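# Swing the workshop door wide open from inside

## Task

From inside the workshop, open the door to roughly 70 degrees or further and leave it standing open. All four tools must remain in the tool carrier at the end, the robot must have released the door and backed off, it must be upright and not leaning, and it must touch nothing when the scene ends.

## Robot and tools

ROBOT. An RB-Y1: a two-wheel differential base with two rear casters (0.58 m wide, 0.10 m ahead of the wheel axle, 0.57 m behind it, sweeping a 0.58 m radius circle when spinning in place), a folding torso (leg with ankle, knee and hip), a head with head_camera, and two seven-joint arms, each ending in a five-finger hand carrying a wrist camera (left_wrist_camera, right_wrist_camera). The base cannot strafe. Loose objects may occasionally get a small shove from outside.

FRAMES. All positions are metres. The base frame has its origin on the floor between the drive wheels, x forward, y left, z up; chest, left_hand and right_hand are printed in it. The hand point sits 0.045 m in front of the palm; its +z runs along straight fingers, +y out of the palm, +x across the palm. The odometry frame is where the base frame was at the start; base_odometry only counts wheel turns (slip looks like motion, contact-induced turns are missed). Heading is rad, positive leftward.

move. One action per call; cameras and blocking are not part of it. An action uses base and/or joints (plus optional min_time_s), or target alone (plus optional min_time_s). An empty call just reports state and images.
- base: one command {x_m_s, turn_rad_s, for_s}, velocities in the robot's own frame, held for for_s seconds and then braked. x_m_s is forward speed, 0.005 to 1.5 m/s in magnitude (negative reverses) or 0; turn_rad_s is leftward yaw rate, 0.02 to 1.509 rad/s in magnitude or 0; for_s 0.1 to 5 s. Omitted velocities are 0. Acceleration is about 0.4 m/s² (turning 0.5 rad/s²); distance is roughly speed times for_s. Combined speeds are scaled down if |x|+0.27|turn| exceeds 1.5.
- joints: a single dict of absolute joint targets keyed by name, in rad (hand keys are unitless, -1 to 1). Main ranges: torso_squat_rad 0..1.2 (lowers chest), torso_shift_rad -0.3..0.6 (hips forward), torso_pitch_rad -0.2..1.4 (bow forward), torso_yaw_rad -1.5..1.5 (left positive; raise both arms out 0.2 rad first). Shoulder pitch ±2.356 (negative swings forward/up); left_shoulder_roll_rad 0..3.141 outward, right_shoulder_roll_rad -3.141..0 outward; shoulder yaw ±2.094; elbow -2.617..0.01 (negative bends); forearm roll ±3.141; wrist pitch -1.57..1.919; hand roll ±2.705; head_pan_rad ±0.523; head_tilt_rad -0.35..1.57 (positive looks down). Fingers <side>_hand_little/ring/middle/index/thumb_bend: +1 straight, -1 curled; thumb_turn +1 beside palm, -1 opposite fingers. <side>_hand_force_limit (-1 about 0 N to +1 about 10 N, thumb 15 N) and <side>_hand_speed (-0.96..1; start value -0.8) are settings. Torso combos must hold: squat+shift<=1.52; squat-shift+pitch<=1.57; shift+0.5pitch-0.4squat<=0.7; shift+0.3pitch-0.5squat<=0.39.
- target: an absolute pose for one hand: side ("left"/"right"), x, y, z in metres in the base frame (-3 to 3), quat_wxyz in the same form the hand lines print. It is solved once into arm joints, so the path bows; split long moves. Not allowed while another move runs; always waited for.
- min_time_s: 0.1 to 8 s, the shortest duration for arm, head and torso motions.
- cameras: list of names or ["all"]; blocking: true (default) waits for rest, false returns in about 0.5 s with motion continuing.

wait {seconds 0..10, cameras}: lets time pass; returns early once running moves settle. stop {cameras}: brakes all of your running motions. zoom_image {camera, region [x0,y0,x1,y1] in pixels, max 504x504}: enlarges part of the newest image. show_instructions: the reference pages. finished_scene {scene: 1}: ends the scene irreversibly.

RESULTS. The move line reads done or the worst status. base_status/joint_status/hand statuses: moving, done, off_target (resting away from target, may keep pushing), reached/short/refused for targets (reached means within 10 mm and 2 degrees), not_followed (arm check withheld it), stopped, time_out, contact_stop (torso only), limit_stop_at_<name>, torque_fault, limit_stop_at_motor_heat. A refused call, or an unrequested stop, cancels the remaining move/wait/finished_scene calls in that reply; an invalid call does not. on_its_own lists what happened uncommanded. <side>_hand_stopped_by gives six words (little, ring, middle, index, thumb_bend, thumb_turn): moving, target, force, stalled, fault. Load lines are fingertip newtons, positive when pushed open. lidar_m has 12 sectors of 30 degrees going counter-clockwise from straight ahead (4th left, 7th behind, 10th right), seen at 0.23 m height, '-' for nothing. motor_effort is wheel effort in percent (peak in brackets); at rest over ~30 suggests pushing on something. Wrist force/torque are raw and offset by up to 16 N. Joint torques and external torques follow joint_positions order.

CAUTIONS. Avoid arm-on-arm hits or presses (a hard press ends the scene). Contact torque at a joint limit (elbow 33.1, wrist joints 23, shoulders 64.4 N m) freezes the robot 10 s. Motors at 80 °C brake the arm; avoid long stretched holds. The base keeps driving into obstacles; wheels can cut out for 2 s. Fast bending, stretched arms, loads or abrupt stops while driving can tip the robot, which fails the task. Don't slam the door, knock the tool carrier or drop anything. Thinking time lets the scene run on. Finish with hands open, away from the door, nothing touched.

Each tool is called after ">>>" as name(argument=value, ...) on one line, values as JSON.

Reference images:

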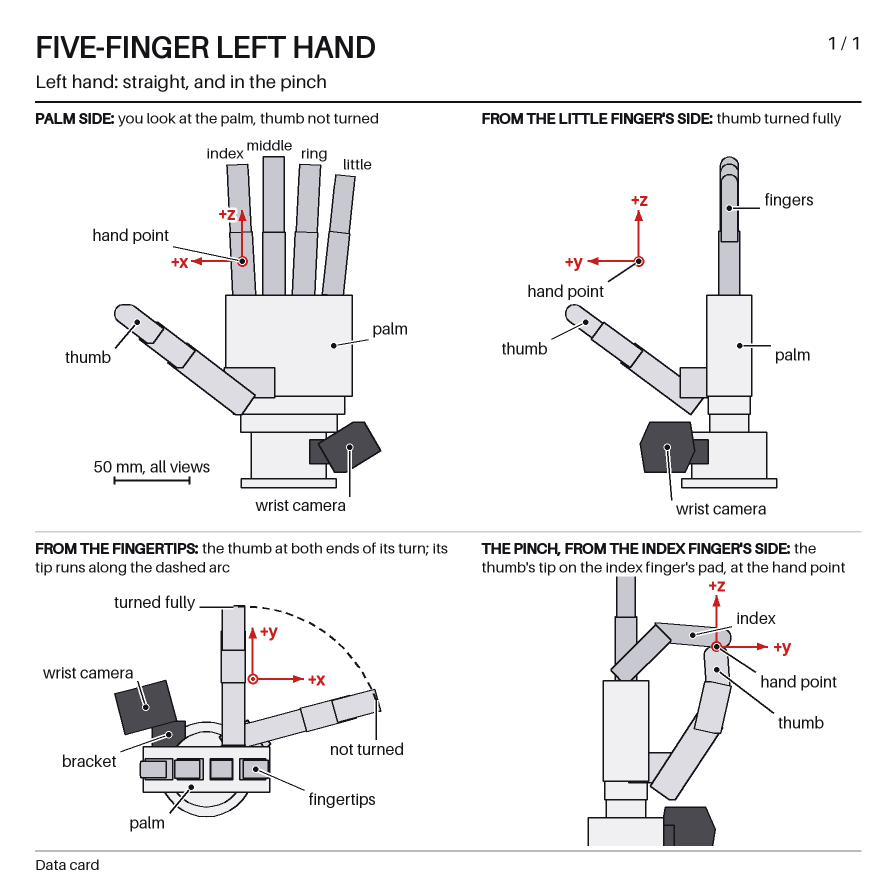

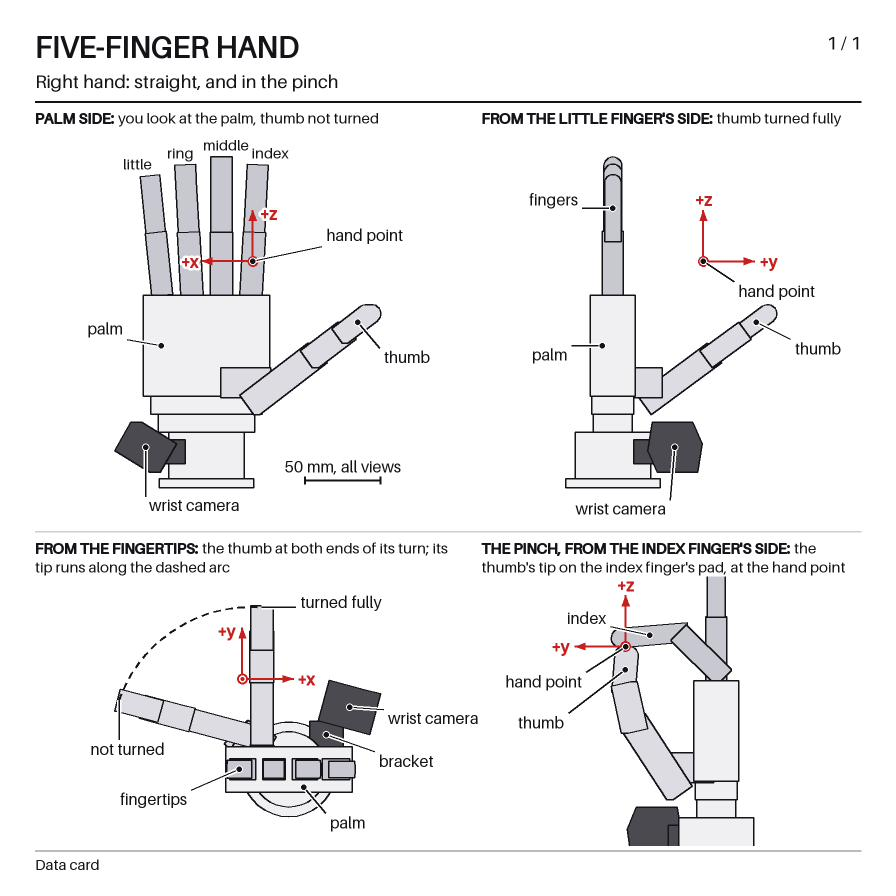

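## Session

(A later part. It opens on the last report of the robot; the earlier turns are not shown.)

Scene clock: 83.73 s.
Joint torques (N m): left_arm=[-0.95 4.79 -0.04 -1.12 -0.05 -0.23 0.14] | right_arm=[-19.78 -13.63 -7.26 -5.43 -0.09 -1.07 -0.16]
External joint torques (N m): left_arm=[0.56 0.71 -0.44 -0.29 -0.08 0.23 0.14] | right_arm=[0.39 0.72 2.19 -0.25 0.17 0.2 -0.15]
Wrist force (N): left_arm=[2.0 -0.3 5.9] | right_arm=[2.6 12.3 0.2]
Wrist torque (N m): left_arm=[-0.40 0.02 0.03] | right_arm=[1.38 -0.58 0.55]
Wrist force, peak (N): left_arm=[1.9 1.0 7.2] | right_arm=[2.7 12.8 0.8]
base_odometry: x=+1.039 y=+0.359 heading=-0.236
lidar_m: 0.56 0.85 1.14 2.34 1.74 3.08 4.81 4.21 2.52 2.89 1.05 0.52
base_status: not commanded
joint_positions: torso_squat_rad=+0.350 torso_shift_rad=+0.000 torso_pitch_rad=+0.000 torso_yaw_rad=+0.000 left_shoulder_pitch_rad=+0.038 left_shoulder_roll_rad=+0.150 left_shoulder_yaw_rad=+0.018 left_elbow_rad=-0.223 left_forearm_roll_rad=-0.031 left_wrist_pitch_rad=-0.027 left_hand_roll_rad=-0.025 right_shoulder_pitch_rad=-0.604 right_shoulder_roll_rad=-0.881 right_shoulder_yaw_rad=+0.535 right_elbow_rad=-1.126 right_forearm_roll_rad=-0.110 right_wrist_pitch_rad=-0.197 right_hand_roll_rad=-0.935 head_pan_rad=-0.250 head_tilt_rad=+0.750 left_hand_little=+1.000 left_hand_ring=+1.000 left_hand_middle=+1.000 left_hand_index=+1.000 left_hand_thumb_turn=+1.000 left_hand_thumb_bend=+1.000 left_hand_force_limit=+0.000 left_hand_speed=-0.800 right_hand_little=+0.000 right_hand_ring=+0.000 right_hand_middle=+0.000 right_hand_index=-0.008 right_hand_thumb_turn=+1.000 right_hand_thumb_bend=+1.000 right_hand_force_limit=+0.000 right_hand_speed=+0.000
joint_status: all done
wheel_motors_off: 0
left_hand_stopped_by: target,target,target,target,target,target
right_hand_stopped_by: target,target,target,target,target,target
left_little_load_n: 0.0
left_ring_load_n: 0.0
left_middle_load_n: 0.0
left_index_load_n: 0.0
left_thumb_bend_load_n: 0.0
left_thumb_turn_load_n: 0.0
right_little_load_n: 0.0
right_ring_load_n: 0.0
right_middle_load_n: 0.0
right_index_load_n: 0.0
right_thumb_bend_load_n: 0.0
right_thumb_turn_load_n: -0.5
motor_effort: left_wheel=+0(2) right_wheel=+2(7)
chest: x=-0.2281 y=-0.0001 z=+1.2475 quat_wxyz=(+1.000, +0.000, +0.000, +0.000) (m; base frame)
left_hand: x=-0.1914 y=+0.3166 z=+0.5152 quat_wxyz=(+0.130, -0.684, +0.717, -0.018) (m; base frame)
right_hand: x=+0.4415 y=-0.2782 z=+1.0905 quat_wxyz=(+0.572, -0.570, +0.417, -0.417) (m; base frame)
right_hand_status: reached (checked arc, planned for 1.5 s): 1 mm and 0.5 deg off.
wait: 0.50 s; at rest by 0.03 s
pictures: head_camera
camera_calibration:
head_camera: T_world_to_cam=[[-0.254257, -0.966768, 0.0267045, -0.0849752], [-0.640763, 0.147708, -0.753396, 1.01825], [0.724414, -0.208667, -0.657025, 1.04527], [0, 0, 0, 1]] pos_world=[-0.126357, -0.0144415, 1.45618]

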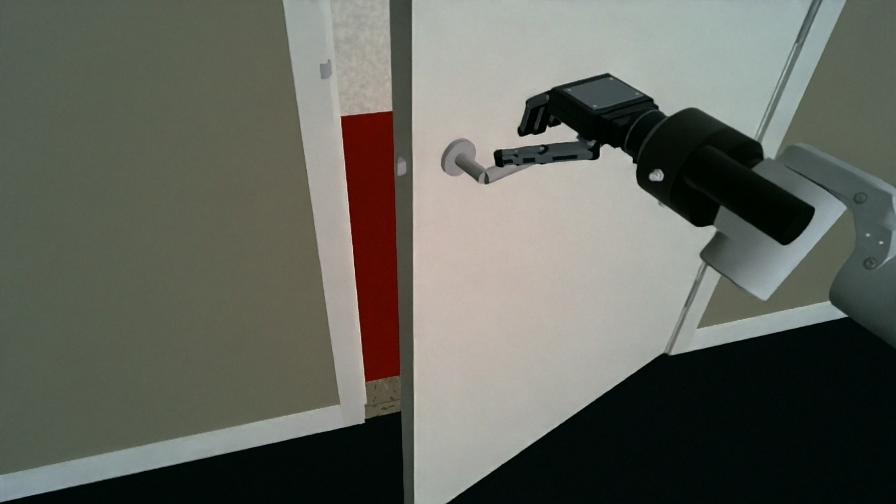

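>>> move(joints={"left_elbow_rad": -1.7, "left_shoulder_pitch_rad": 0.2, "left_shoulder_roll_rad": 0.2}, min_time_s=1.0, cameras=["head_camera"])

>>> move(target={"side": "left", "x": 0.35, "y": 0.05, "z": 1.25, "quat_wxyz": [0.2126, 0.6744, -0.2126, 0.6744]}, min_time_s=1.5, cameras=["head_camera", "left_wrist_camera"])

Scene clock: 86.10 s.
Joint torques (N m): left_arm=[-7.14 4.98 2.3 -10.18 0.18 -1.67 0.19] | right_arm=[-19.74 -13.42 -6.81 -5.23 -0.02 -1.2 0.05]
External joint torques (N m): left_arm=[0.26 1.4 -0.05 -0.62 0.08 0.21 0.2] | right_arm=[0.43 0.92 2.64 -0.04 0.25 0.07 0.05]
Wrist force (N): left_arm=[2.6 4.6 0.8] | right_arm=[2.3 12.8 0.5]
Wrist torque (N m): left_arm=[0.26 -0.21 -0.10] | right_arm=[1.46 -0.51 0.53]
Wrist force, peak (N): left_arm=[2.6 4.9 5.2] | right_arm=[2.9 12.8 0.5]
move: done
base_odometry: x=+1.039 y=+0.359 heading=-0.236
lidar_m: 0.54 0.85 1.14 2.34 1.73 3.07 4.80 4.21 2.52 2.89 1.06 0.52
base_status: not commanded
joint_positions: torso_squat_rad=+0.350 torso_shift_rad=+0.000 torso_pitch_rad=+0.000 torso_yaw_rad=+0.000 left_shoulder_pitch_rad=+0.200 left_shoulder_roll_rad=+0.200 left_shoulder_yaw_rad=+0.018 left_elbow_rad=-1.700 left_forearm_roll_rad=-0.031 left_wrist_pitch_rad=-0.027 left_hand_roll_rad=-0.025 right_shoulder_pitch_rad=-0.604 right_shoulder_roll_rad=-0.881 right_shoulder_yaw_rad=+0.536 right_elbow_rad=-1.126 right_forearm_roll_rad=-0.110 right_wrist_pitch_rad=-0.197 right_hand_roll_rad=-0.935 head_pan_rad=-0.250 head_tilt_rad=+0.750 left_hand_little=+1.000 left_hand_ring=+1.000 left_hand_middle=+1.000 left_hand_index=+1.000 left_hand_thumb_turn=+1.000 left_hand_thumb_bend=+1.000 left_hand_force_limit=+0.000 left_hand_speed=-0.800 right_hand_little=+0.000 right_hand_ring=+0.000 right_hand_middle=+0.000 right_hand_index=-0.008 right_hand_thumb_turn=+1.000 right_hand_thumb_bend=+1.000 right_hand_force_limit=+0.000 right_hand_speed=+0.000
joint_status: all done
wheel_motors_off: 0
left_hand_stopped_by: target,target,target,target,target,target
right_hand_stopped_by: target,target,target,target,target,target
left_little_load_n: 0.0
left_ring_load_n: 0.0
left_middle_load_n: 0.0
left_index_load_n: 0.0
left_thumb_bend_load_n: 0.0
left_thumb_turn_load_n: 0.0
right_little_load_n: 0.0
right_ring_load_n: 0.0
right_middle_load_n: 0.0
right_index_load_n: 0.0
right_thumb_bend_load_n: -0.5
right_thumb_turn_load_n: -0.5
motor_effort: left_wheel=+1(1) right_wheel=+0(3)
chest: x=-0.2281 y=-0.0001 z=+1.2475 quat_wxyz=(+1.000, +0.000, +0.000, +0.000) (m; base frame)
left_hand: x=+0.2760 y=+0.2981 z=+0.9370 quat_wxyz=(+0.564, -0.452, +0.558, -0.408) (m; base frame)
right_hand: x=+0.4415 y=-0.2782 z=+1.0905 quat_wxyz=(+0.572, -0.570, +0.417, -0.417) (m; base frame)
pictures: head_camera
camera_calibration:
head_camera: T_world_to_cam=[[-0.254271, -0.966764, 0.0267222, -0.0849773], [-0.640865, 0.147733, -0.753304, 1.01817], [0.724319, -0.208668, -0.65713, 1.04534], [0, 0, 0, 1]] pos_world=[-0.126256, -0.0144416, 1.45618]

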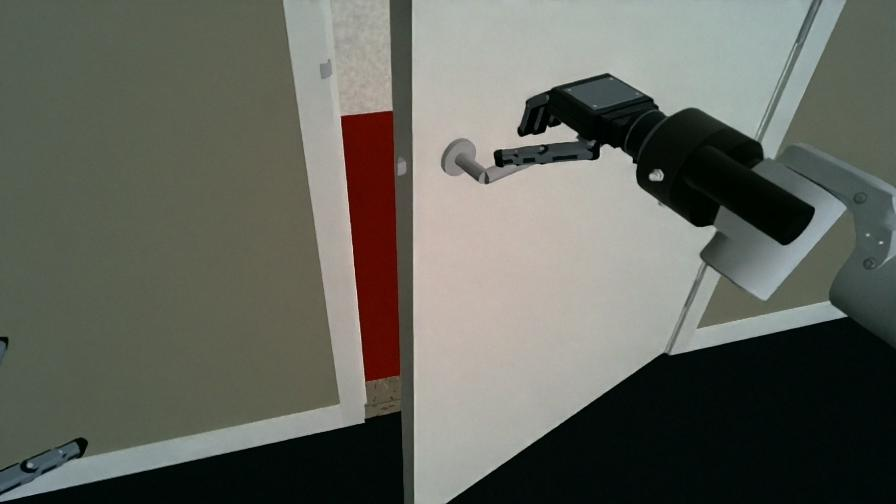

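Scene clock: 87.93 s.
Joint torques (N m): left_arm=[-18.65 2.81 2.58 -8.66 0.93 -1.43 0.11] | right_arm=[-19.2 -13.58 -6.92 -4.99 -0.02 -1.08 -0.14]
External joint torques (N m): left_arm=[-1.95 -1.24 0.79 -0.03 0.03 0.07 0.09] | right_arm=[0.96 0.76 2.53 0.2 0.24 0.19 -0.13]
Wrist force (N): left_arm=[-5.0 -0.5 0.6] | right_arm=[2.7 11.9 0.3]
Wrist torque (N m): left_arm=[-0.05 0.36 -0.33] | right_arm=[1.29 -0.60 0.54]
Wrist force, peak (N): left_arm=[2.3 5.6 0.4] | right_arm=[2.8 12.9 0.5]
move: done
base_odometry: x=+1.039 y=+0.359 heading=-0.236
lidar_m: 0.55 0.85 1.14 2.33 1.73 3.08 4.81 4.22 2.52 2.88 1.06 0.53
base_status: not commanded
joint_positions: torso_squat_rad=+0.350 torso_shift_rad=+0.000 torso_pitch_rad=+0.000 torso_yaw_rad=+0.000 left_shoulder_pitch_rad=-0.494 left_shoulder_roll_rad=+0.175 left_shoulder_yaw_rad=+0.165 left_elbow_rad=-1.679 left_forearm_roll_rad=+1.014 left_wrist_pitch_rad=+0.815 left_hand_roll_rad=+0.887 right_shoulder_pitch_rad=-0.604 right_shoulder_roll_rad=-0.881 right_shoulder_yaw_rad=+0.536 right_elbow_rad=-1.126 right_forearm_roll_rad=-0.110 right_wrist_pitch_rad=-0.197 right_hand_roll_rad=-0.935 head_pan_rad=-0.250 head_tilt_rad=+0.750 left_hand_little=+1.000 left_hand_ring=+1.000 left_hand_middle=+1.000 left_hand_index=+1.000 left_hand_thumb_turn=+1.000 left_hand_thumb_bend=+1.000 left_hand_force_limit=+0.000 left_hand_speed=-0.800 right_hand_little=+0.000 right_hand_ring=+0.000 right_hand_middle=+0.000 right_hand_index=-0.008 right_hand_thumb_turn=+1.000 right_hand_thumb_bend=+1.000 right_hand_force_limit=+0.000 right_hand_speed=+0.000
joint_status: all done
wheel_motors_off: 0
left_hand_stopped_by: target,target,target,target,target,target
right_hand_stopped_by: target,target,target,target,target,target
left_little_load_n: 0.0
left_ring_load_n: 0.0
left_middle_load_n: 0.0
left_index_load_n: 0.0
left_thumb_bend_load_n: 0.0
left_thumb_turn_load_n: 0.0
right_little_load_n: 0.0
right_ring_load_n: 0.0
right_middle_load_n: -0.5
right_index_load_n: 0.0
right_thumb_bend_load_n: 0.0
right_thumb_turn_load_n: 0.0
motor_effort: left_wheel=+0(1) right_wheel=+1(3)
chest: x=-0.2281 y=-0.0001 z=+1.2475 quat_wxyz=(+1.000, +0.000, +0.000, +0.000) (m; base frame)
left_hand: x=+0.3500 y=+0.0504 z=+1.2500 quat_wxyz=(-0.211, -0.675, +0.211, -0.674) (m; base frame)
left_hand_status: reached (checked arc, planned for 1.5 s): 0 mm and 0.2 deg off.
right_hand: x=+0.4415 y=-0.2782 z=+1.0904 quat_wxyz=(+0.572, -0.570, +0.417, -0.417) (m; base frame)
pictures: head_camera, left_wrist_camera
camera_calibration:
head_camera: T_world_to_cam=[[-0.254255, -0.966768, 0.0267407, -0.0850021], [-0.640871, 0.147709, -0.753303, 1.01816], [0.724319, -0.208668, -0.65713, 1.04534], [0, 0, 0, 1]] pos_world=[-0.126256, -0.0144415, 1.45618]
left_wrist_camera: T_world_to_cam=[[0.527302, 0.814602, 0.241613, -0.531259], [-0.542335, 0.103774, 0.833729, -0.858185], [0.654084, -0.570662, 0.496508, -0.70475], [0, 0, 0, 1]] pos_world=[0.275675, 0.119647, 1.19377]

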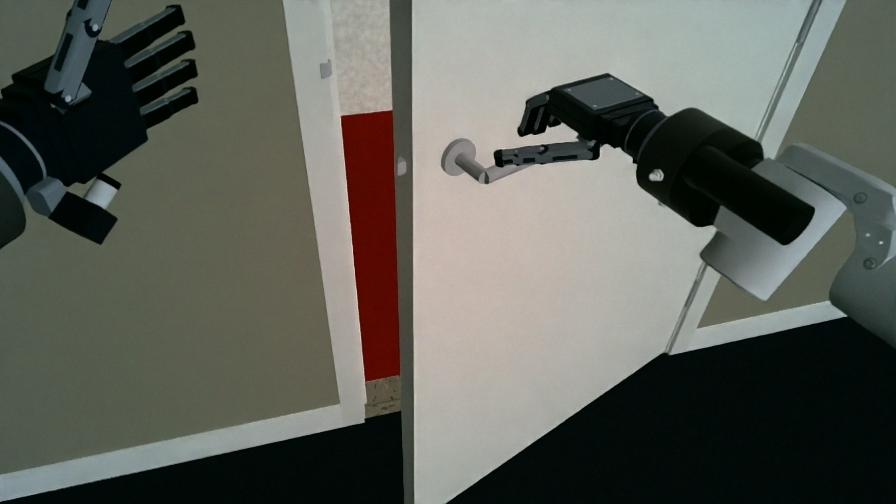

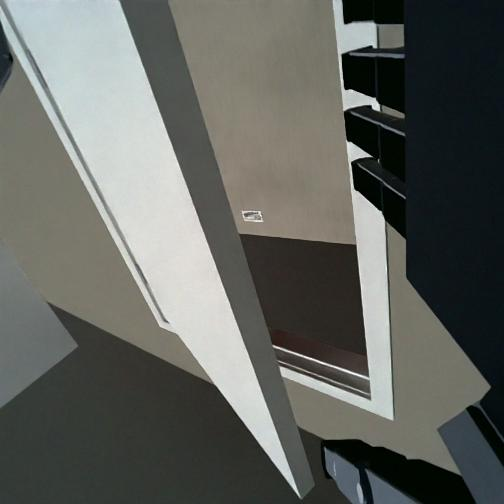

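>>> move(target={"side": "right", "x": 0.22, "y": -0.36, "z": 1.08, "quat_wxyz": [0.5691, -0.5691, 0.4197, -0.4197]}, min_time_s=1.2)

>>> move(joints={"right_shoulder_pitch_rad": 0.3, "right_shoulder_roll_rad": -0.2, "right_shoulder_yaw_rad": 0.04, "right_elbow_rad": -0.6, "right_forearm_roll_rad": 0, "right_wrist_pitch_rad": 0, "right_hand_roll_rad": 0}, min_time_s=1.5)

>>> move(target={"side": "left", "x": 0.575, "y": -0.09, "z": 1.25, "quat_wxyz": [0.2126, 0.6744, -0.2126, 0.6744]}, min_time_s=2, cameras=["head_camera", "left_wrist_camera"])

Scene clock: 91.27 s.
Joint torques (N m): left_arm=[-18.2 3.28 1.3 -9.2 0.95 -1.31 0.25] | right_arm=[-6.3 -14.01 -9.95 -4.37 -0.32 -1.67 0.15]
External joint torques (N m): left_arm=[-1.5 -0.77 -0.49 -0.58 0.05 0.19 0.22] | right_arm=[-0.4 0.76 0.74 0.21 -0.01 -0.03 0.15]
Wrist force (N): left_arm=[-5.3 -1.1 0.3] | right_arm=[2.4 12.1 0.2]
Wrist torque (N m): left_arm=[-0.12 0.44 -0.33] | right_arm=[1.34 -0.54 0.63]
Wrist force, peak (N): left_arm=[-5.7 -1.2 -0.3] | right_arm=[3.6 13.9 -0.3]
move: done
base_odometry: x=+1.039 y=+0.359 heading=-0.236
lidar_m: 0.55 0.84 1.14 2.33 1.74 3.07 4.80 4.23 2.53 2.89 1.05 0.52
base_status: not commanded
joint_positions: torso_squat_rad=+0.350 torso_shift_rad=+0.000 torso_pitch_rad=+0.000 torso_yaw_rad=+0.000 left_shoulder_pitch_rad=-0.494 left_shoulder_roll_rad=+0.175 left_shoulder_yaw_rad=+0.165 left_elbow_rad=-1.679 left_forearm_roll_rad=+1.014 left_wrist_pitch_rad=+0.815 left_hand_roll_rad=+0.887 right_shoulder_pitch_rad=+0.430 right_shoulder_roll_rad=-1.136 right_shoulder_yaw_rad=-0.039 right_elbow_rad=-1.852 right_forearm_roll_rad=-0.374 right_wrist_pitch_rad=-0.322 right_hand_roll_rad=-0.692 head_pan_rad=-0.250 head_tilt_rad=+0.750 left_hand_little=+1.000 left_hand_ring=+1.000 left_hand_middle=+1.000 left_hand_index=+1.000 left_hand_thumb_turn=+1.000 left_hand_thumb_bend=+1.000 left_hand_force_limit=+0.000 left_hand_speed=-0.800 right_hand_little=+0.000 right_hand_ring=+0.000 right_hand_middle=+0.000 right_hand_index=-0.008 right_hand_thumb_turn=+1.000 right_hand_thumb_bend=+1.000 right_hand_force_limit=+0.000 right_hand_speed=+0.000
joint_status: all done
wheel_motors_off: 0
left_hand_stopped_by: target,target,target,target,target,target
right_hand_stopped_by: target,target,target,target,target,target
left_little_load_n: 0.0
left_ring_load_n: 0.0
left_middle_load_n: 0.0
left_index_load_n: 0.0
left_thumb_bend_load_n: 0.0
left_thumb_turn_load_n: 0.0
right_little_load_n: 0.0
right_ring_load_n: -0.5
right_middle_load_n: 0.0
right_index_load_n: 0.0
right_thumb_bend_load_n: 0.0
right_thumb_turn_load_n: -0.5
motor_effort: left_wheel=+1(1) right_wheel=+1(3)
chest: x=-0.2281 y=-0.0001 z=+1.2475 quat_wxyz=(+1.000, +0.000, +0.000, +0.000) (m; base frame)
left_hand: x=+0.3501 y=+0.0504 z=+1.2500 quat_wxyz=(-0.211, -0.676, +0.211, -0.674) (m; base frame)
right_hand: x=+0.2202 y=-0.3609 z=+1.0803 quat_wxyz=(+0.570, -0.570, +0.418, -0.418) (m; base frame)
right_hand_status: reached (checked arc, planned for 1.2 s): 1 mm and 0.3 deg off.
pictures: none

Scene clock: 93.07 s.
Joint torques (N m): left_arm=[-18.33 3.31 1.79 -8.91 0.94 -1.39 0.14] | right_arm=[0.44 -6.71 -0.37 -1.95 0.02 -0.68 0.06]
External joint torques (N m): left_arm=[-1.63 -0.74 0 -0.28 0.03 0.11 0.12] | right_arm=[-1.53 -0.66 1.04 0.01 -0.03 -0.04 0.06]
Wrist force (N): left_arm=[-5.3 -1.2 0.5] | right_arm=[1.2 7.7 6.0]
Wrist torque (N m): left_arm=[-0.12 0.42 -0.30] | right_arm=[0.70 -0.55 0.42]
Wrist force, peak (N): left_arm=[-5.6 -0.8 0.0] | right_arm=[2.4 11.7 4.0]
move: done
base_odometry: x=+1.039 y=+0.359 heading=-0.236
lidar_m: 0.55 0.85 1.14 2.33 1.74 3.07 4.81 4.22 2.53 2.89 1.05 0.53
base_status: not commanded
joint_positions: torso_squat_rad=+0.350 torso_shift_rad=+0.000 torso_pitch_rad=+0.000 torso_yaw_rad=+0.000 left_shoulder_pitch_rad=-0.494 left_shoulder_roll_rad=+0.175 left_shoulder_yaw_rad=+0.165 left_elbow_rad=-1.679 left_forearm_roll_rad=+1.014 left_wrist_pitch_rad=+0.815 left_hand_roll_rad=+0.887 right_shoulder_pitch_rad=+0.300 right_shoulder_roll_rad=-0.200 right_shoulder_yaw_rad=+0.040 right_elbow_rad=-0.600 right_forearm_roll_rad=+0.000 right_wrist_pitch_rad=+0.000 right_hand_roll_rad=+0.000 head_pan_rad=-0.250 head_tilt_rad=+0.750 left_hand_little=+1.000 left_hand_ring=+1.000 left_hand_middle=+1.000 left_hand_index=+1.000 left_hand_thumb_turn=+1.000 left_hand_thumb_bend=+1.000 left_hand_force_limit=+0.000 left_hand_speed=-0.800 right_hand_little=+0.000 right_hand_ring=+0.000 right_hand_middle=+0.000 right_hand_index=-0.008 right_hand_thumb_turn=+1.000 right_hand_thumb_bend=+1.000 right_hand_force_limit=+0.000 right_hand_speed=+0.000
joint_status: all done
wheel_motors_off: 0
left_hand_stopped_by: target,target,target,target,target,target
right_hand_stopped_by: target,target,target,target,target,target
left_little_load_n: 0.0
left_ring_load_n: 0.0
left_middle_load_n: 0.0
left_index_load_n: 0.0
left_thumb_bend_load_n: 0.0
left_thumb_turn_load_n: 0.0
right_little_load_n: 0.0
right_ring_load_n: 0.0
right_middle_load_n: 0.0
right_index_load_n: 0.0
right_thumb_bend_load_n: 0.0
right_thumb_turn_load_n: 0.0
motor_effort: left_wheel=+1(1) right_wheel=+0(2)
chest: x=-0.2280 y=+0.0000 z=+1.2475 quat_wxyz=(+1.000, +0.000, +0.000, +0.000) (m; base frame)
left_hand: x=+0.3501 y=+0.0504 z=+1.2500 quat_wxyz=(-0.211, -0.676, +0.211, -0.674) (m; base frame)
right_hand: x=-0.2068 y=-0.3462 z=+0.5281 quat_wxyz=(+0.038, -0.704, +0.687, -0.175) (m; base frame)
pictures: none

Scene clock: 95.40 s.
Joint torques (N m): left_arm=[-26.9 7.03 0.67 -9.54 0.03 -1.37 0.45] | right_arm=[1.1 -6.18 -0.58 -1.99 -0.06 -0.74 -0.03]
External joint torques (N m): left_arm=[-3.1 -0.28 0.36 0.27 -0.14 0.15 0.42] | right_arm=[-0.87 -0.13 0.83 -0.03 -0.12 -0.1 -0.04]
Wrist force (N): left_arm=[-4.5 -0.2 0.9] | right_arm=[1.2 7.8 6.2]
Wrist torque (N m): left_arm=[0.01 0.32 -0.31] | right_arm=[0.70 -0.58 0.41]
Wrist force, peak (N): left_arm=[-6.0 -1.5 0.9] | right_arm=[1.9 8.1 6.2]
move: short
base_odometry: x=+1.039 y=+0.359 heading=-0.236
lidar_m: 0.54 0.84 1.14 2.33 1.73 3.08 4.81 4.23 2.52 2.89 1.05 0.52
base_status: not commanded
joint_positions: torso_squat_rad=+0.350 torso_shift_rad=+0.000 torso_pitch_rad=+0.000 torso_yaw_rad=+0.000 left_shoulder_pitch_rad=-1.388 left_shoulder_roll_rad=+0.028 left_shoulder_yaw_rad=+0.188 left_elbow_rad=-0.274 left_forearm_roll_rad=+0.750 left_wrist_pitch_rad=+0.124 left_hand_roll_rad=+0.900 right_shoulder_pitch_rad=+0.300 right_shoulder_roll_rad=-0.200 right_shoulder_yaw_rad=+0.040 right_elbow_rad=-0.600 right_forearm_roll_rad=+0.000 right_wrist_pitch_rad=+0.000 right_hand_roll_rad=+0.000 head_pan_rad=-0.250 head_tilt_rad=+0.750 left_hand_little=+1.000 left_hand_ring=+1.000 left_hand_middle=+1.000 left_hand_index=+1.000 left_hand_thumb_turn=+1.000 left_hand_thumb_bend=+1.000 left_hand_force_limit=+0.000 left_hand_speed=-0.800 right_hand_little=+0.000 right_hand_ring=+0.000 right_hand_middle=+0.000 right_hand_index=-0.008 right_hand_thumb_turn=+1.000 right_hand_thumb_bend=+1.000 right_hand_force_limit=+0.000 right_hand_speed=+0.000
joint_status: all done
wheel_motors_off: 0
left_hand_stopped_by: target,target,target,target,target,target
right_hand_stopped_by: target,target,target,target,target,target
left_little_load_n: 0.0
left_ring_load_n: 0.0
left_middle_load_n: 0.0
left_index_load_n: 0.0
left_thumb_bend_load_n: 0.0
left_thumb_turn_load_n: -0.5
right_little_load_n: 0.0
right_ring_load_n: 0.0
right_middle_load_n: 0.0
right_index_load_n: 0.0
right_thumb_bend_load_n: 0.0
right_thumb_turn_load_n: -0.5
motor_effort: left_wheel=+0(1) right_wheel=+1(2)
chest: x=-0.2280 y=+0.0000 z=+1.2475 quat_wxyz=(+1.000, +0.000, +0.000, +0.000) (m; base frame)
left_hand: x=+0.5243 y=-0.0704 z=+1.2549 quat_wxyz=(-0.114, -0.729, +0.133, -0.662) (m; base frame)
left_hand_status: short (checked arc, as near as the solve gets, planned for 2.0 s): 55 mm and 15.8 deg off.
right_hand: x=-0.2068 y=-0.3462 z=+0.5281 quat_wxyz=(+0.038, -0.704, +0.687, -0.175) (m; base frame)
pictures: head_camera, left_wrist_camera
camera_calibration:
head_camera: T_world_to_cam=[[-0.254273, -0.966762, 0.0267576, -0.0850034], [-0.640919, 0.147723, -0.753261, 1.01816], [0.724271, -0.208683, -0.657178, 1.04533], [0, 0, 0, 1]] pos_world=[-0.126156, -0.0144415, 1.45618]
left_wrist_camera: T_world_to_cam=[[0.326967, 0.910428, 0.253403, -0.428972], [-0.476313, -0.0728307, 0.876254, -0.855497], [0.816222, -0.407205, 0.409835, -0.854868], [0, 0, 0, 1]] pos_world=[0.430538, -0.0198652, 1.20869]

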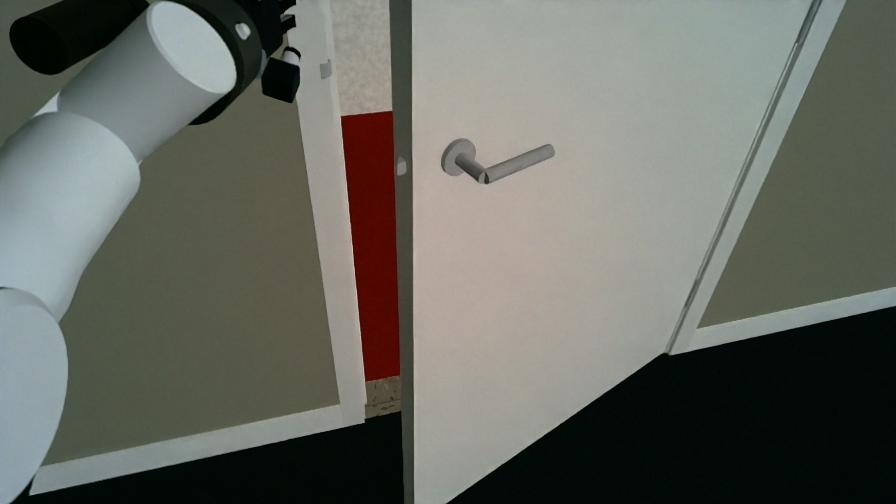

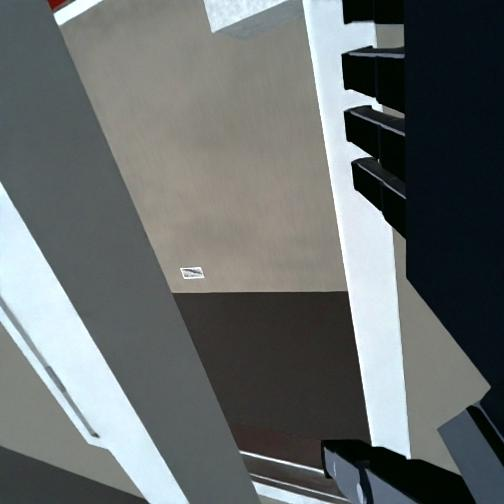

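>>> move(base={"x_m_s": 0.12, "for_s": 1.0})

>>> move(target={"side": "left", "x": 0.48, "y": -0.11, "z": 1.25, "quat_wxyz": [0.2126, 0.6744, -0.2126, 0.6744]}, min_time_s=1.2, cameras=["head_camera", "left_wrist_camera"])

Scene clock: 98.37 s.
Joint torques (N m): left_arm=[-26.81 7.12 1.17 -10.24 0.05 -1.6 0.56] | right_arm=[1.99 -6.14 -0.49 -1.6 0.16 -0.6 -0.07]
External joint torques (N m): left_arm=[-3.01 -0.19 0.86 -0.44 -0.12 -0.07 0.53] | right_arm=[0.02 -0.08 0.92 0.36 0.11 0.04 -0.07]
Wrist force (N): left_arm=[-4.6 -0.6 1.0] | right_arm=[1.5 7.6 5.7]
Wrist torque (N m): left_arm=[-0.06 0.33 -0.32] | right_arm=[0.71 -0.59 0.44]
Wrist force, peak (N): left_arm=[-5.5 -0.5 2.1] | right_arm=[1.5 8.1 6.4]
move: done
base_odometry: x=+1.156 y=+0.332 heading=-0.236
lidar_m: 0.68 0.72 0.98 2.34 1.79 3.19 4.93 3.64 2.58 2.89 0.77 0.41
base_status: done (sent for 1 of 1 s)
joint_positions: torso_squat_rad=+0.350 torso_shift_rad=+0.000 torso_pitch_rad=+0.000 torso_yaw_rad=+0.000 left_shoulder_pitch_rad=-1.388 left_shoulder_roll_rad=+0.028 left_shoulder_yaw_rad=+0.188 left_elbow_rad=-0.274 left_forearm_roll_rad=+0.750 left_wrist_pitch_rad=+0.124 left_hand_roll_rad=+0.900 right_shoulder_pitch_rad=+0.300 right_shoulder_roll_rad=-0.200 right_shoulder_yaw_rad=+0.040 right_elbow_rad=-0.600 right_forearm_roll_rad=+0.000 right_wrist_pitch_rad=+0.000 right_hand_roll_rad=+0.000 head_pan_rad=-0.250 head_tilt_rad=+0.750 left_hand_little=+1.000 left_hand_ring=+1.000 left_hand_middle=+1.000 left_hand_index=+1.000 left_hand_thumb_turn=+1.000 left_hand_thumb_bend=+1.000 left_hand_force_limit=+0.000 left_hand_speed=-0.800 right_hand_little=+0.000 right_hand_ring=+0.000 right_hand_middle=+0.000 right_hand_index=-0.008 right_hand_thumb_turn=+1.000 right_hand_thumb_bend=+1.000 right_hand_force_limit=+0.000 right_hand_speed=+0.000
joint_status: not commanded
wheel_motors_off: 0
left_hand_stopped_by: target,target,target,target,target,target
right_hand_stopped_by: target,target,target,target,target,target
left_little_load_n: 0.0
left_ring_load_n: 0.0
left_middle_load_n: 0.0
left_index_load_n: 0.0
left_thumb_bend_load_n: 0.0
left_thumb_turn_load_n: 0.0
right_little_load_n: 0.0
right_ring_load_n: 0.0
right_middle_load_n: 0.0
right_index_load_n: 0.0
right_thumb_bend_load_n: 0.0
right_thumb_turn_load_n: 0.5
motor_effort: left_wheel=+6(31) right_wheel=+8(21)
chest: x=-0.2279 y=+0.0000 z=+1.2475 quat_wxyz=(+1.000, +0.000, +0.000, +0.000) (m; base frame)
left_hand: x=+0.5245 y=-0.0704 z=+1.2546 quat_wxyz=(-0.114, -0.729, +0.133, -0.661) (m; base frame)
right_hand: x=-0.2066 y=-0.3462 z=+0.5281 quat_wxyz=(+0.038, -0.704, +0.687, -0.175) (m; base frame)
pictures: none

Scene clock: 99.90 s.
Joint torques (N m): left_arm=[-25.89 6.04 0.68 -10.19 0.59 0.48 0.53] | right_arm=[1.73 -6.23 -0.37 -1.71 0.06 -0.64 -0.02]
External joint torques (N m): left_arm=[-2.4 -0.74 0.44 -0.53 -0.01 0.23 0.51] | right_arm=[-0.24 -0.17 1.04 0.25 0 0 -0.03]
Wrist force (N): left_arm=[-4.3 -0.7 0.9] | right_arm=[1.8 8.0 5.6]
Wrist torque (N m): left_arm=[-0.05 0.34 -0.35] | right_arm=[0.79 -0.65 0.47]
Wrist force, peak (N): left_arm=[-5.7 -0.7 0.9] | right_arm=[1.0 8.0 6.3]
move: done
base_odometry: x=+1.156 y=+0.332 heading=-0.236
lidar_m: 0.68 0.72 0.98 2.33 1.79 3.18 4.93 3.63 2.58 2.89 0.77 0.41
base_status: not commanded
joint_positions: torso_squat_rad=+0.350 torso_shift_rad=+0.000 torso_pitch_rad=+0.000 torso_yaw_rad=+0.000 left_shoulder_pitch_rad=-1.336 left_shoulder_roll_rad=+0.012 left_shoulder_yaw_rad=+0.339 left_elbow_rad=-0.267 left_forearm_roll_rad=+1.625 left_wrist_pitch_rad=+0.357 left_hand_roll_rad=-0.135 right_shoulder_pitch_rad=+0.300 right_shoulder_roll_rad=-0.200 right_shoulder_yaw_rad=+0.040 right_elbow_rad=-0.600 right_forearm_roll_rad=+0.000 right_wrist_pitch_rad=+0.000 right_hand_roll_rad=+0.000 head_pan_rad=-0.250 head_tilt_rad=+0.750 left_hand_little=+1.000 left_hand_ring=+1.000 left_hand_middle=+1.000 left_hand_index=+1.000 left_hand_thumb_turn=+1.000 left_hand_thumb_bend=+1.000 left_hand_force_limit=+0.000 left_hand_speed=-0.800 right_hand_little=+0.000 right_hand_ring=+0.000 right_hand_middle=+0.000 right_hand_index=-0.008 right_hand_thumb_turn=+1.000 right_hand_thumb_bend=+1.000 right_hand_force_limit=+0.000 right_hand_speed=+0.000
joint_status: all done
wheel_motors_off: 0
left_hand_stopped_by: target,target,target,target,target,target
right_hand_stopped_by: target,target,target,target,target,target
left_little_load_n: 0.0
left_ring_load_n: 0.0
left_middle_load_n: 0.0
left_index_load_n: 0.0
left_thumb_bend_load_n: 0.0
left_thumb_turn_load_n: 0.0
right_little_load_n: 0.0
right_ring_load_n: 0.0
right_middle_load_n: 0.0
right_index_load_n: 0.0
right_thumb_bend_load_n: 0.0
right_thumb_turn_load_n: 0.0
motor_effort: left_wheel=+5(7) right_wheel=+8(9)
chest: x=-0.2279 y=+0.0000 z=+1.2475 quat_wxyz=(+1.000, +0.000, +0.000, +0.000) (m; base frame)
left_hand: x=+0.4793 y=-0.1097 z=+1.2500 quat_wxyz=(-0.203, -0.681, +0.206, -0.673) (m; base frame)
left_hand_status: reached (checked arc, as near as the solve gets, planned for 1.2 s): 1 mm and 1.6 deg off.
right_hand: x=-0.2067 y=-0.3462 z=+0.5281 quat_wxyz=(+0.038, -0.704, +0.687, -0.175) (m; base frame)
pictures: head_camera, left_wrist_camera
camera_calibration:
head_camera: T_world_to_cam=[[-0.254251, -0.966767, 0.026813, -0.0850558], [-0.641088, 0.147713, -0.753118, 1.018], [0.724129, -0.20867, -0.657338, 1.04547], [0, 0, 0, 1]] pos_world=[-0.126055, -0.0144415, 1.45618]
left_wrist_camera: T_world_to_cam=[[0.513087, 0.823229, 0.242972, -0.463001], [-0.53698, 0.0870237, 0.839095, -0.782471], [0.669623, -0.561, 0.486708, -0.87471], [0, 0, 0, 1]] pos_world=[0.403115, -0.0414622, 1.19479]

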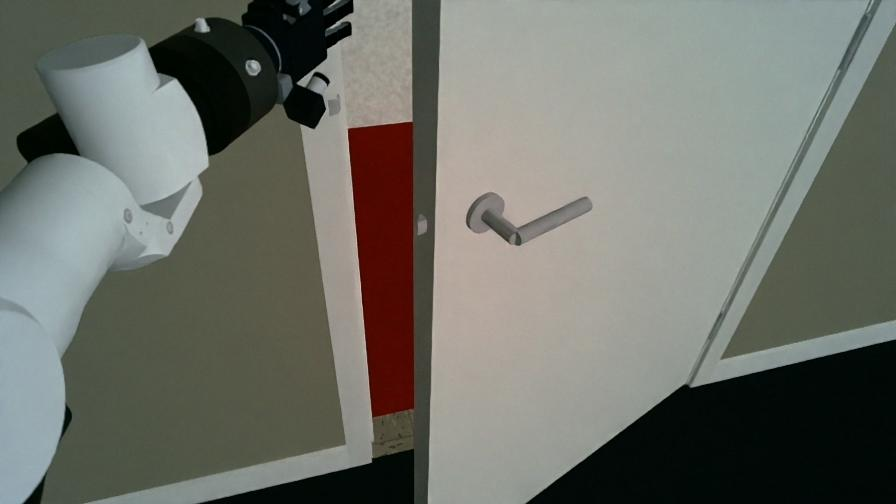

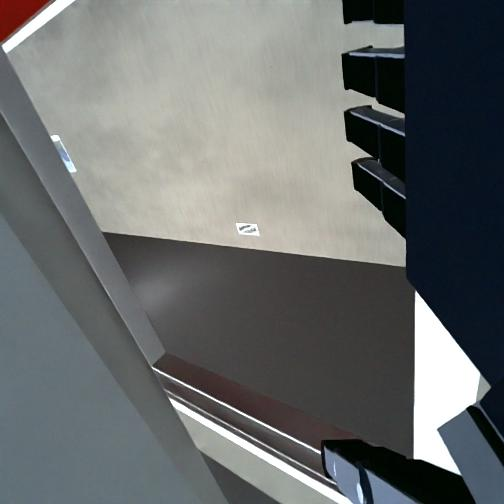

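>>> move(target={"side": "left", "x": 0.438, "y": -0.20, "z": 1.25, "quat_wxyz": [0.2126, 0.6744, -0.2126, 0.6744]}, min_time_s=1.5, cameras=["head_camera", "left_wrist_camera"])

Scene clock: 102.90 s.
Joint torques (N m): left_arm=[-24.57 4.15 2.43 -8.45 0.06 -0.48 0.44] | right_arm=[1.73 -5.91 -0.69 -1.87 0.03 -0.61 -0.11]
External joint torques (N m): left_arm=[-2.33 -0.69 -0.84 -0.76 0.05 0.02 0.42] | right_arm=[-0.25 0.14 0.72 0.08 -0.03 0.03 -0.11]
Wrist force (N): left_arm=[-5.5 -1.3 -0.1] | right_arm=[1.1 7.8 5.6]
Wrist torque (N m): left_arm=[-0.10 0.45 -0.29] | right_arm=[0.73 -0.58 0.43]
Wrist force, peak (N): left_arm=[-4.2 -25.2 5.6] | right_arm=[1.7 8.0 6.3]
move: done
base_odometry: x=+1.156 y=+0.332 heading=-0.236
lidar_m: 0.68 0.71 0.97 2.33 1.79 3.20 4.93 3.64 2.59 2.89 0.35 0.32
base_status: not commanded
joint_positions: torso_squat_rad=+0.350 torso_shift_rad=+0.000 torso_pitch_rad=+0.000 torso_yaw_rad=+0.000 left_shoulder_pitch_rad=-1.263 left_shoulder_roll_rad=+0.000 left_shoulder_yaw_rad=-0.500 left_elbow_rad=-0.522 left_forearm_roll_rad=+1.985 left_wrist_pitch_rad=+0.027 left_hand_roll_rad=+0.262 right_shoulder_pitch_rad=+0.300 right_shoulder_roll_rad=-0.200 right_shoulder_yaw_rad=+0.040 right_elbow_rad=-0.600 right_forearm_roll_rad=+0.000 right_wrist_pitch_rad=+0.000 right_hand_roll_rad=+0.000 head_pan_rad=-0.250 head_tilt_rad=+0.750 left_hand_little=+1.000 left_hand_ring=+1.000 left_hand_middle=+1.000 left_hand_index=+1.000 left_hand_thumb_turn=+1.000 left_hand_thumb_bend=+1.000 left_hand_force_limit=+0.000 left_hand_speed=-0.800 right_hand_little=+0.000 right_hand_ring=+0.000 right_hand_middle=+0.000 right_hand_index=-0.008 right_hand_thumb_turn=+1.000 right_hand_thumb_bend=+1.000 right_hand_force_limit=+0.000 right_hand_speed=+0.000
joint_status: all done
wheel_motors_off: 0
left_hand_stopped_by: target,target,target,target,target,target
right_hand_stopped_by: target,target,target,target,target,target
left_little_load_n: 0.0
left_ring_load_n: 0.0
left_middle_load_n: 0.0
left_index_load_n: 0.0
left_thumb_bend_load_n: 0.0
left_thumb_turn_load_n: 0.0
right_little_load_n: 0.0
right_ring_load_n: 0.0
right_middle_load_n: 0.0
right_index_load_n: 0.0
right_thumb_bend_load_n: 0.0
right_thumb_turn_load_n: 0.0
motor_effort: left_wheel=+7(9) right_wheel=+7(10)
chest: x=-0.2279 y=-0.0001 z=+1.2475 quat_wxyz=(+1.000, +0.000, +0.000, +0.000) (m; base frame)
left_hand: x=+0.4375 y=-0.1997 z=+1.2498 quat_wxyz=(-0.214, -0.675, +0.215, -0.673) (m; base frame)
left_hand_status: reached (checked arc, planned for 1.5 s): 1 mm and 0.3 deg off.
right_hand: x=-0.2067 y=-0.3462 z=+0.5281 quat_wxyz=(+0.038, -0.704, +0.687, -0.175) (m; base frame)
pictures: head_camera, left_wrist_camera
camera_calibration:
head_camera: T_world_to_cam=[[-0.254181, -0.966787, 0.0267487, -0.0849539], [-0.641099, 0.147717, -0.753108, 1.01798], [0.724144, -0.208575, -0.657352, 1.04549], [0, 0, 0, 1]] pos_world=[-0.126055, -0.0144418, 1.45618]
left_wrist_camera: T_world_to_cam=[[0.53437, 0.809703, 0.242549, -0.378845], [-0.54161, 0.107702, 0.833702, -0.784068], [0.648928, -0.576872, 0.496096, -0.903055], [0, 0, 0, 1]] pos_world=[0.363802, -0.129749, 1.19357]

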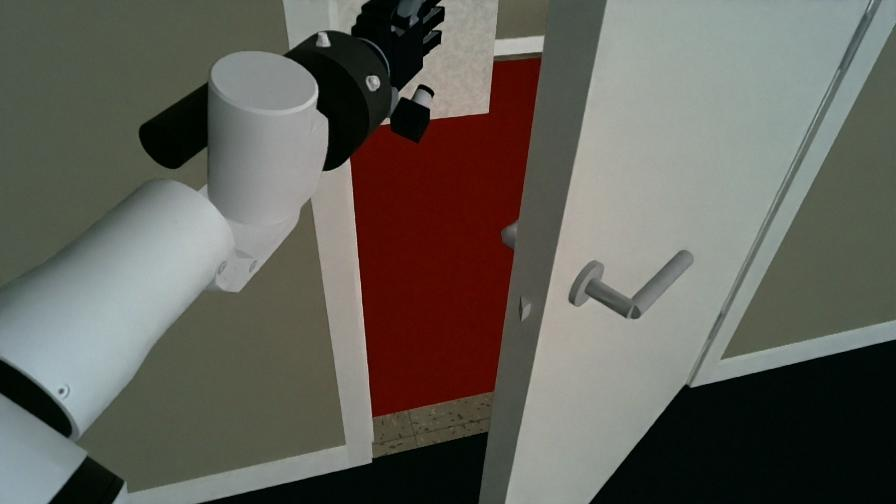

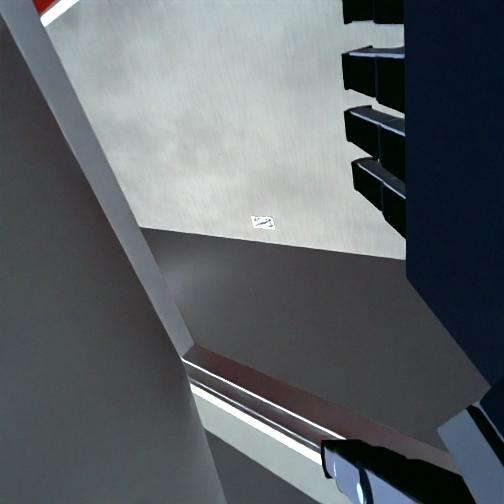

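>>> move(base={"x_m_s": -0.12, "for_s": 1.0})

>>> move(target={"side": "left", "x": 0.36, "y": 0.05, "z": 1.22, "quat_wxyz": [0.2126, 0.6744, -0.2126, 0.6744]}, min_time_s=1.2)

>>> move(joints={"left_shoulder_pitch_rad": 0.3, "left_shoulder_roll_rad": 0.2, "left_shoulder_yaw_rad": 0.0, "left_elbow_rad": -0.6, "left_forearm_roll_rad": 0, "left_wrist_pitch_rad": 0, "left_hand_roll_rad": 0, "right_shoulder_pitch_rad": 0.3, "right_shoulder_yaw_rad": 0.3, "right_elbow_rad": -2.0}, min_time_s=1.5, cameras=["head_camera"])

Scene clock: 109.17 s.
Joint torques (N m): left_arm=[-24.78 4.96 2.5 -8.09 0.02 -0.58 0.25] | right_arm=[1.49 -6.01 -0.67 -1.98 -0.04 -0.68 0.02]
External joint torques (N m): left_arm=[-2.54 0.11 -0.78 -0.4 0.02 -0.07 0.22] | right_arm=[-0.48 0.04 0.74 -0.02 -0.09 -0.04 0.02]
Wrist force (N): left_arm=[-4.5 -0.8 1.2] | right_arm=[1.5 7.5 5.1]
Wrist torque (N m): left_arm=[-0.14 0.37 -0.24] | right_arm=[0.71 -0.59 0.42]
Wrist force, peak (N): left_arm=[-5.6 -0.6 1.0] | right_arm=[1.7 8.5 6.3]
move: done
base_odometry: x=+1.039 y=+0.360 heading=-0.238
lidar_m: 0.80 0.84 1.14 2.33 1.73 3.23 4.81 3.55 2.53 2.89 0.83 0.42
base_status: done (sent for 1 of 1 s)
joint_positions: torso_squat_rad=+0.350 torso_shift_rad=+0.000 torso_pitch_rad=+0.000 torso_yaw_rad=+0.000 left_shoulder_pitch_rad=-1.263 left_shoulder_roll_rad=+0.000 left_shoulder_yaw_rad=-0.500 left_elbow_rad=-0.522 left_forearm_roll_rad=+1.985 left_wrist_pitch_rad=+0.027 left_hand_roll_rad=+0.262 right_shoulder_pitch_rad=+0.300 right_shoulder_roll_rad=-0.200 right_shoulder_yaw_rad=+0.040 right_elbow_rad=-0.600 right_forearm_roll_rad=+0.000 right_wrist_pitch_rad=+0.000 right_hand_roll_rad=+0.000 head_pan_rad=-0.250 head_tilt_rad=+0.750 left_hand_little=+1.000 left_hand_ring=+1.000 left_hand_middle=+1.000 left_hand_index=+1.000 left_hand_thumb_turn=+1.000 left_hand_thumb_bend=+1.000 left_hand_force_limit=+0.000 left_hand_speed=-0.800 right_hand_little=+0.000 right_hand_ring=+0.000 right_hand_middle=+0.000 right_hand_index=-0.008 right_hand_thumb_turn=+1.000 right_hand_thumb_bend=+1.000 right_hand_force_limit=+0.000 right_hand_speed=+0.000
joint_status: not commanded
wheel_motors_off: 0
left_hand_stopped_by: target,target,target,target,target,target
right_hand_stopped_by: target,target,target,target,target,target
left_little_load_n: 0.0
left_ring_load_n: 0.0
left_middle_load_n: 0.0
left_index_load_n: 0.0
left_thumb_bend_load_n: 0.0
left_thumb_turn_load_n: 0.0
right_little_load_n: 0.0
right_ring_load_n: 0.0
right_middle_load_n: 0.0
right_index_load_n: 0.0
right_thumb_bend_load_n: 0.0
right_thumb_turn_load_n: 0.0
motor_effort: left_wheel=-12(28) right_wheel=+13(35)
chest: x=-0.2280 y=-0.0001 z=+1.2475 quat_wxyz=(+1.000, +0.000, +0.000, +0.000) (m; base frame)
left_hand: x=+0.4374 y=-0.1998 z=+1.2499 quat_wxyz=(-0.214, -0.675, +0.215, -0.673) (m; base frame)
right_hand: x=-0.2067 y=-0.3462 z=+0.5281 quat_wxyz=(+0.038, -0.704, +0.687, -0.175) (m; base frame)
pictures: none

Scene clock: 110.97 s.
Joint torques (N m): left_arm=[-21.12 9.09 11.11 -4.77 -0.04 -1.35 0.06] | right_arm=[1.13 -6.05 -0.46 -1.72 0.05 -0.66 -0.17]
External joint torques (N m): left_arm=[-3.31 0.48 0.81 -0.78 0.07 -0.05 0.04] | right_arm=[-0.84 0.01 0.96 0.24 0 -0.01 -0.17]
Wrist force (N): left_arm=[-5.1 -0.4 -0.4] | right_arm=[1.2 8.1 5.1]
Wrist torque (N m): left_arm=[0.09 0.38 -0.28] | right_arm=[0.79 -0.55 0.44]
Wrist force, peak (N): left_arm=[-5.9 -0.8 0.3] | right_arm=[0.9 8.4 6.0]
move: done
base_odometry: x=+1.039 y=+0.360 heading=-0.238
lidar_m: 0.81 0.84 1.13 2.34 1.73 3.22 4.80 3.53 2.52 2.89 0.83 0.41
base_status: not commanded
joint_positions: torso_squat_rad=+0.350 torso_shift_rad=+0.000 torso_pitch_rad=+0.000 torso_yaw_rad=+0.000 left_shoulder_pitch_rad=-0.731 left_shoulder_roll_rad=+0.906 left_shoulder_yaw_rad=-0.806 left_elbow_rad=-1.553 left_forearm_roll_rad=+1.981 left_wrist_pitch_rad=-0.079 left_hand_roll_rad=+0.738 right_shoulder_pitch_rad=+0.300 right_shoulder_roll_rad=-0.200 right_shoulder_yaw_rad=+0.040 right_elbow_rad=-0.600 right_forearm_roll_rad=+0.000 right_wrist_pitch_rad=+0.000 right_hand_roll_rad=+0.000 head_pan_rad=-0.250 head_tilt_rad=+0.750 left_hand_little=+1.000 left_hand_ring=+1.000 left_hand_middle=+1.000 left_hand_index=+1.000 left_hand_thumb_turn=+1.000 left_hand_thumb_bend=+1.000 left_hand_force_limit=+0.000 left_hand_speed=-0.800 right_hand_little=+0.000 right_hand_ring=+0.000 right_hand_middle=+0.000 right_hand_index=-0.008 right_hand_thumb_turn=+1.000 right_hand_thumb_bend=+1.000 right_hand_force_limit=+0.000 right_hand_speed=+0.000
joint_status: all done
wheel_motors_off: 0
left_hand_stopped_by: target,target,target,target,target,target
right_hand_stopped_by: target,target,target,target,target,target
left_little_load_n: 0.0
left_ring_load_n: 0.0
left_middle_load_n: 0.0
left_index_load_n: 0.0
left_thumb_bend_load_n: -0.5
left_thumb_turn_load_n: 0.0
right_little_load_n: 0.5
right_ring_load_n: 0.0
right_middle_load_n: 0.0
right_index_load_n: 0.0
right_thumb_bend_load_n: 0.0
right_thumb_turn_load_n: -0.5
motor_effort: left_wheel=-12(14) right_wheel=+13(15)
chest: x=-0.2280 y=+0.0000 z=+1.2475 quat_wxyz=(+1.000, +0.000, +0.000, +0.000) (m; base frame)
left_hand: x=+0.3603 y=+0.0510 z=+1.2191 quat_wxyz=(-0.215, -0.673, +0.214, -0.675) (m; base frame)
left_hand_status: reached (checked arc, planned for 1.2 s): 1 mm and 0.4 deg off.
right_hand: x=-0.2067 y=-0.3462 z=+0.5281 quat_wxyz=(+0.038, -0.704, +0.687, -0.175) (m; base frame)
pictures: none

Scene clock: 112.93 s.
Joint torques (N m): left_arm=[1.21 6.02 1.91 -2.57 0.32 -0.72 0.25] | right_arm=[-6.11 0.13 -0.4 -9.75 0.13 -1.83 -0.01]
External joint torques (N m): left_arm=[-0.29 0.75 0.63 -0.63 0.29 -0.08 0.25] | right_arm=[0.02 0.44 1.11 1.04 -0.07 0.28 -0.01]
Wrist force (N): left_arm=[1.9 0.9 6.5] | right_arm=[2.1 11.6 -0.2]
Wrist torque (N m): left_arm=[-0.32 0.04 0.00] | right_arm=[1.29 -0.51 0.62]
Wrist force, peak (N): left_arm=[2.8 3.6 6.0] | right_arm=[1.5 11.7 4.7]
move: done
base_odometry: x=+1.039 y=+0.360 heading=-0.238
lidar_m: 0.80 0.84 1.13 2.33 1.73 3.23 4.81 3.54 2.53 2.90 0.81 0.41
base_status: not commanded
joint_positions: torso_squat_rad=+0.350 torso_shift_rad=+0.000 torso_pitch_rad=+0.000 torso_yaw_rad=+0.000 left_shoulder_pitch_rad=+0.300 left_shoulder_roll_rad=+0.200 left_shoulder_yaw_rad=+0.000 left_elbow_rad=-0.600 left_forearm_roll_rad=+0.000 left_wrist_pitch_rad=+0.000 left_hand_roll_rad=+0.000 right_shoulder_pitch_rad=+0.300 right_shoulder_roll_rad=-0.200 right_shoulder_yaw_rad=+0.300 right_elbow_rad=-2.000 right_forearm_roll_rad=+0.000 right_wrist_pitch_rad=+0.000 right_hand_roll_rad=+0.000 head_pan_rad=-0.250 head_tilt_rad=+0.750 left_hand_little=+1.000 left_hand_ring=+1.000 left_hand_middle=+1.000 left_hand_index=+1.000 left_hand_thumb_turn=+1.000 left_hand_thumb_bend=+1.000 left_hand_force_limit=+0.000 left_hand_speed=-0.800 right_hand_little=+0.000 right_hand_ring=+0.000 right_hand_middle=+0.000 right_hand_index=-0.008 right_hand_thumb_turn=+1.000 right_hand_thumb_bend=+1.000 right_hand_force_limit=+0.000 right_hand_speed=+0.000
joint_status: all done
wheel_motors_off: 0
left_hand_stopped_by: target,target,target,target,target,target
right_hand_stopped_by: target,target,target,target,target,target
left_little_load_n: 0.0
left_ring_load_n: 0.0
left_middle_load_n: 0.0
left_index_load_n: 0.0
left_thumb_bend_load_n: 0.0
left_thumb_turn_load_n: 0.0
right_little_load_n: 0.0
right_ring_load_n: -0.5
right_middle_load_n: 0.0
right_index_load_n: 0.0
right_thumb_bend_load_n: 0.0
right_thumb_turn_load_n: 0.0
motor_effort: left_wheel=-12(14) right_wheel=+16(16)
chest: x=-0.2280 y=-0.0001 z=+1.2475 quat_wxyz=(+1.000, +0.000, +0.000, +0.000) (m; base frame)
left_hand: x=-0.2061 y=+0.3567 z=+0.5301 quat_wxyz=(+0.182, -0.699, +0.691, -0.033) (m; base frame)
right_hand: x=+0.2368 y=-0.1090 z=+1.0151 quat_wxyz=(+0.559, -0.555, +0.380, -0.485) (m; base frame)
pictures: head_camera
camera_calibration:
head_camera: T_world_to_cam=[[-0.25412, -0.966802, 0.0267848, -0.0850243], [-0.641015, 0.147622, -0.753198, 1.01806], [0.724239, -0.208573, -0.657248, 1.04543], [0, 0, 0, 1]] pos_world=[-0.126156, -0.0144415, 1.45618]

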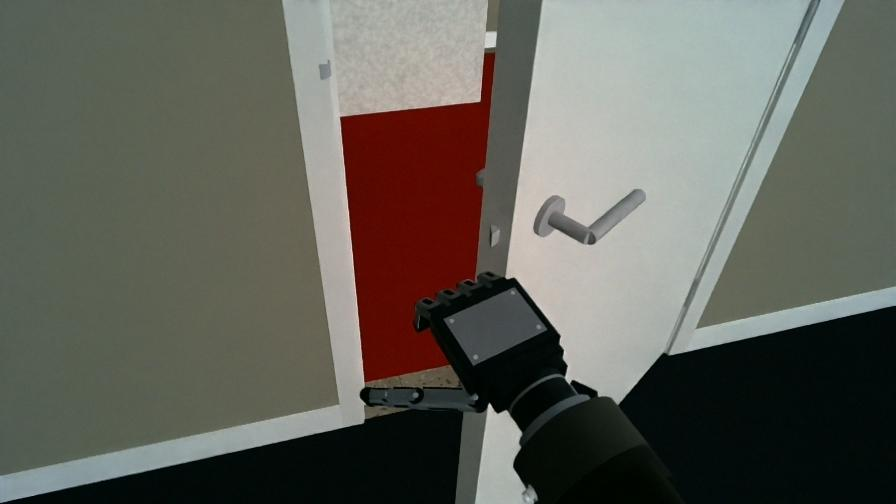

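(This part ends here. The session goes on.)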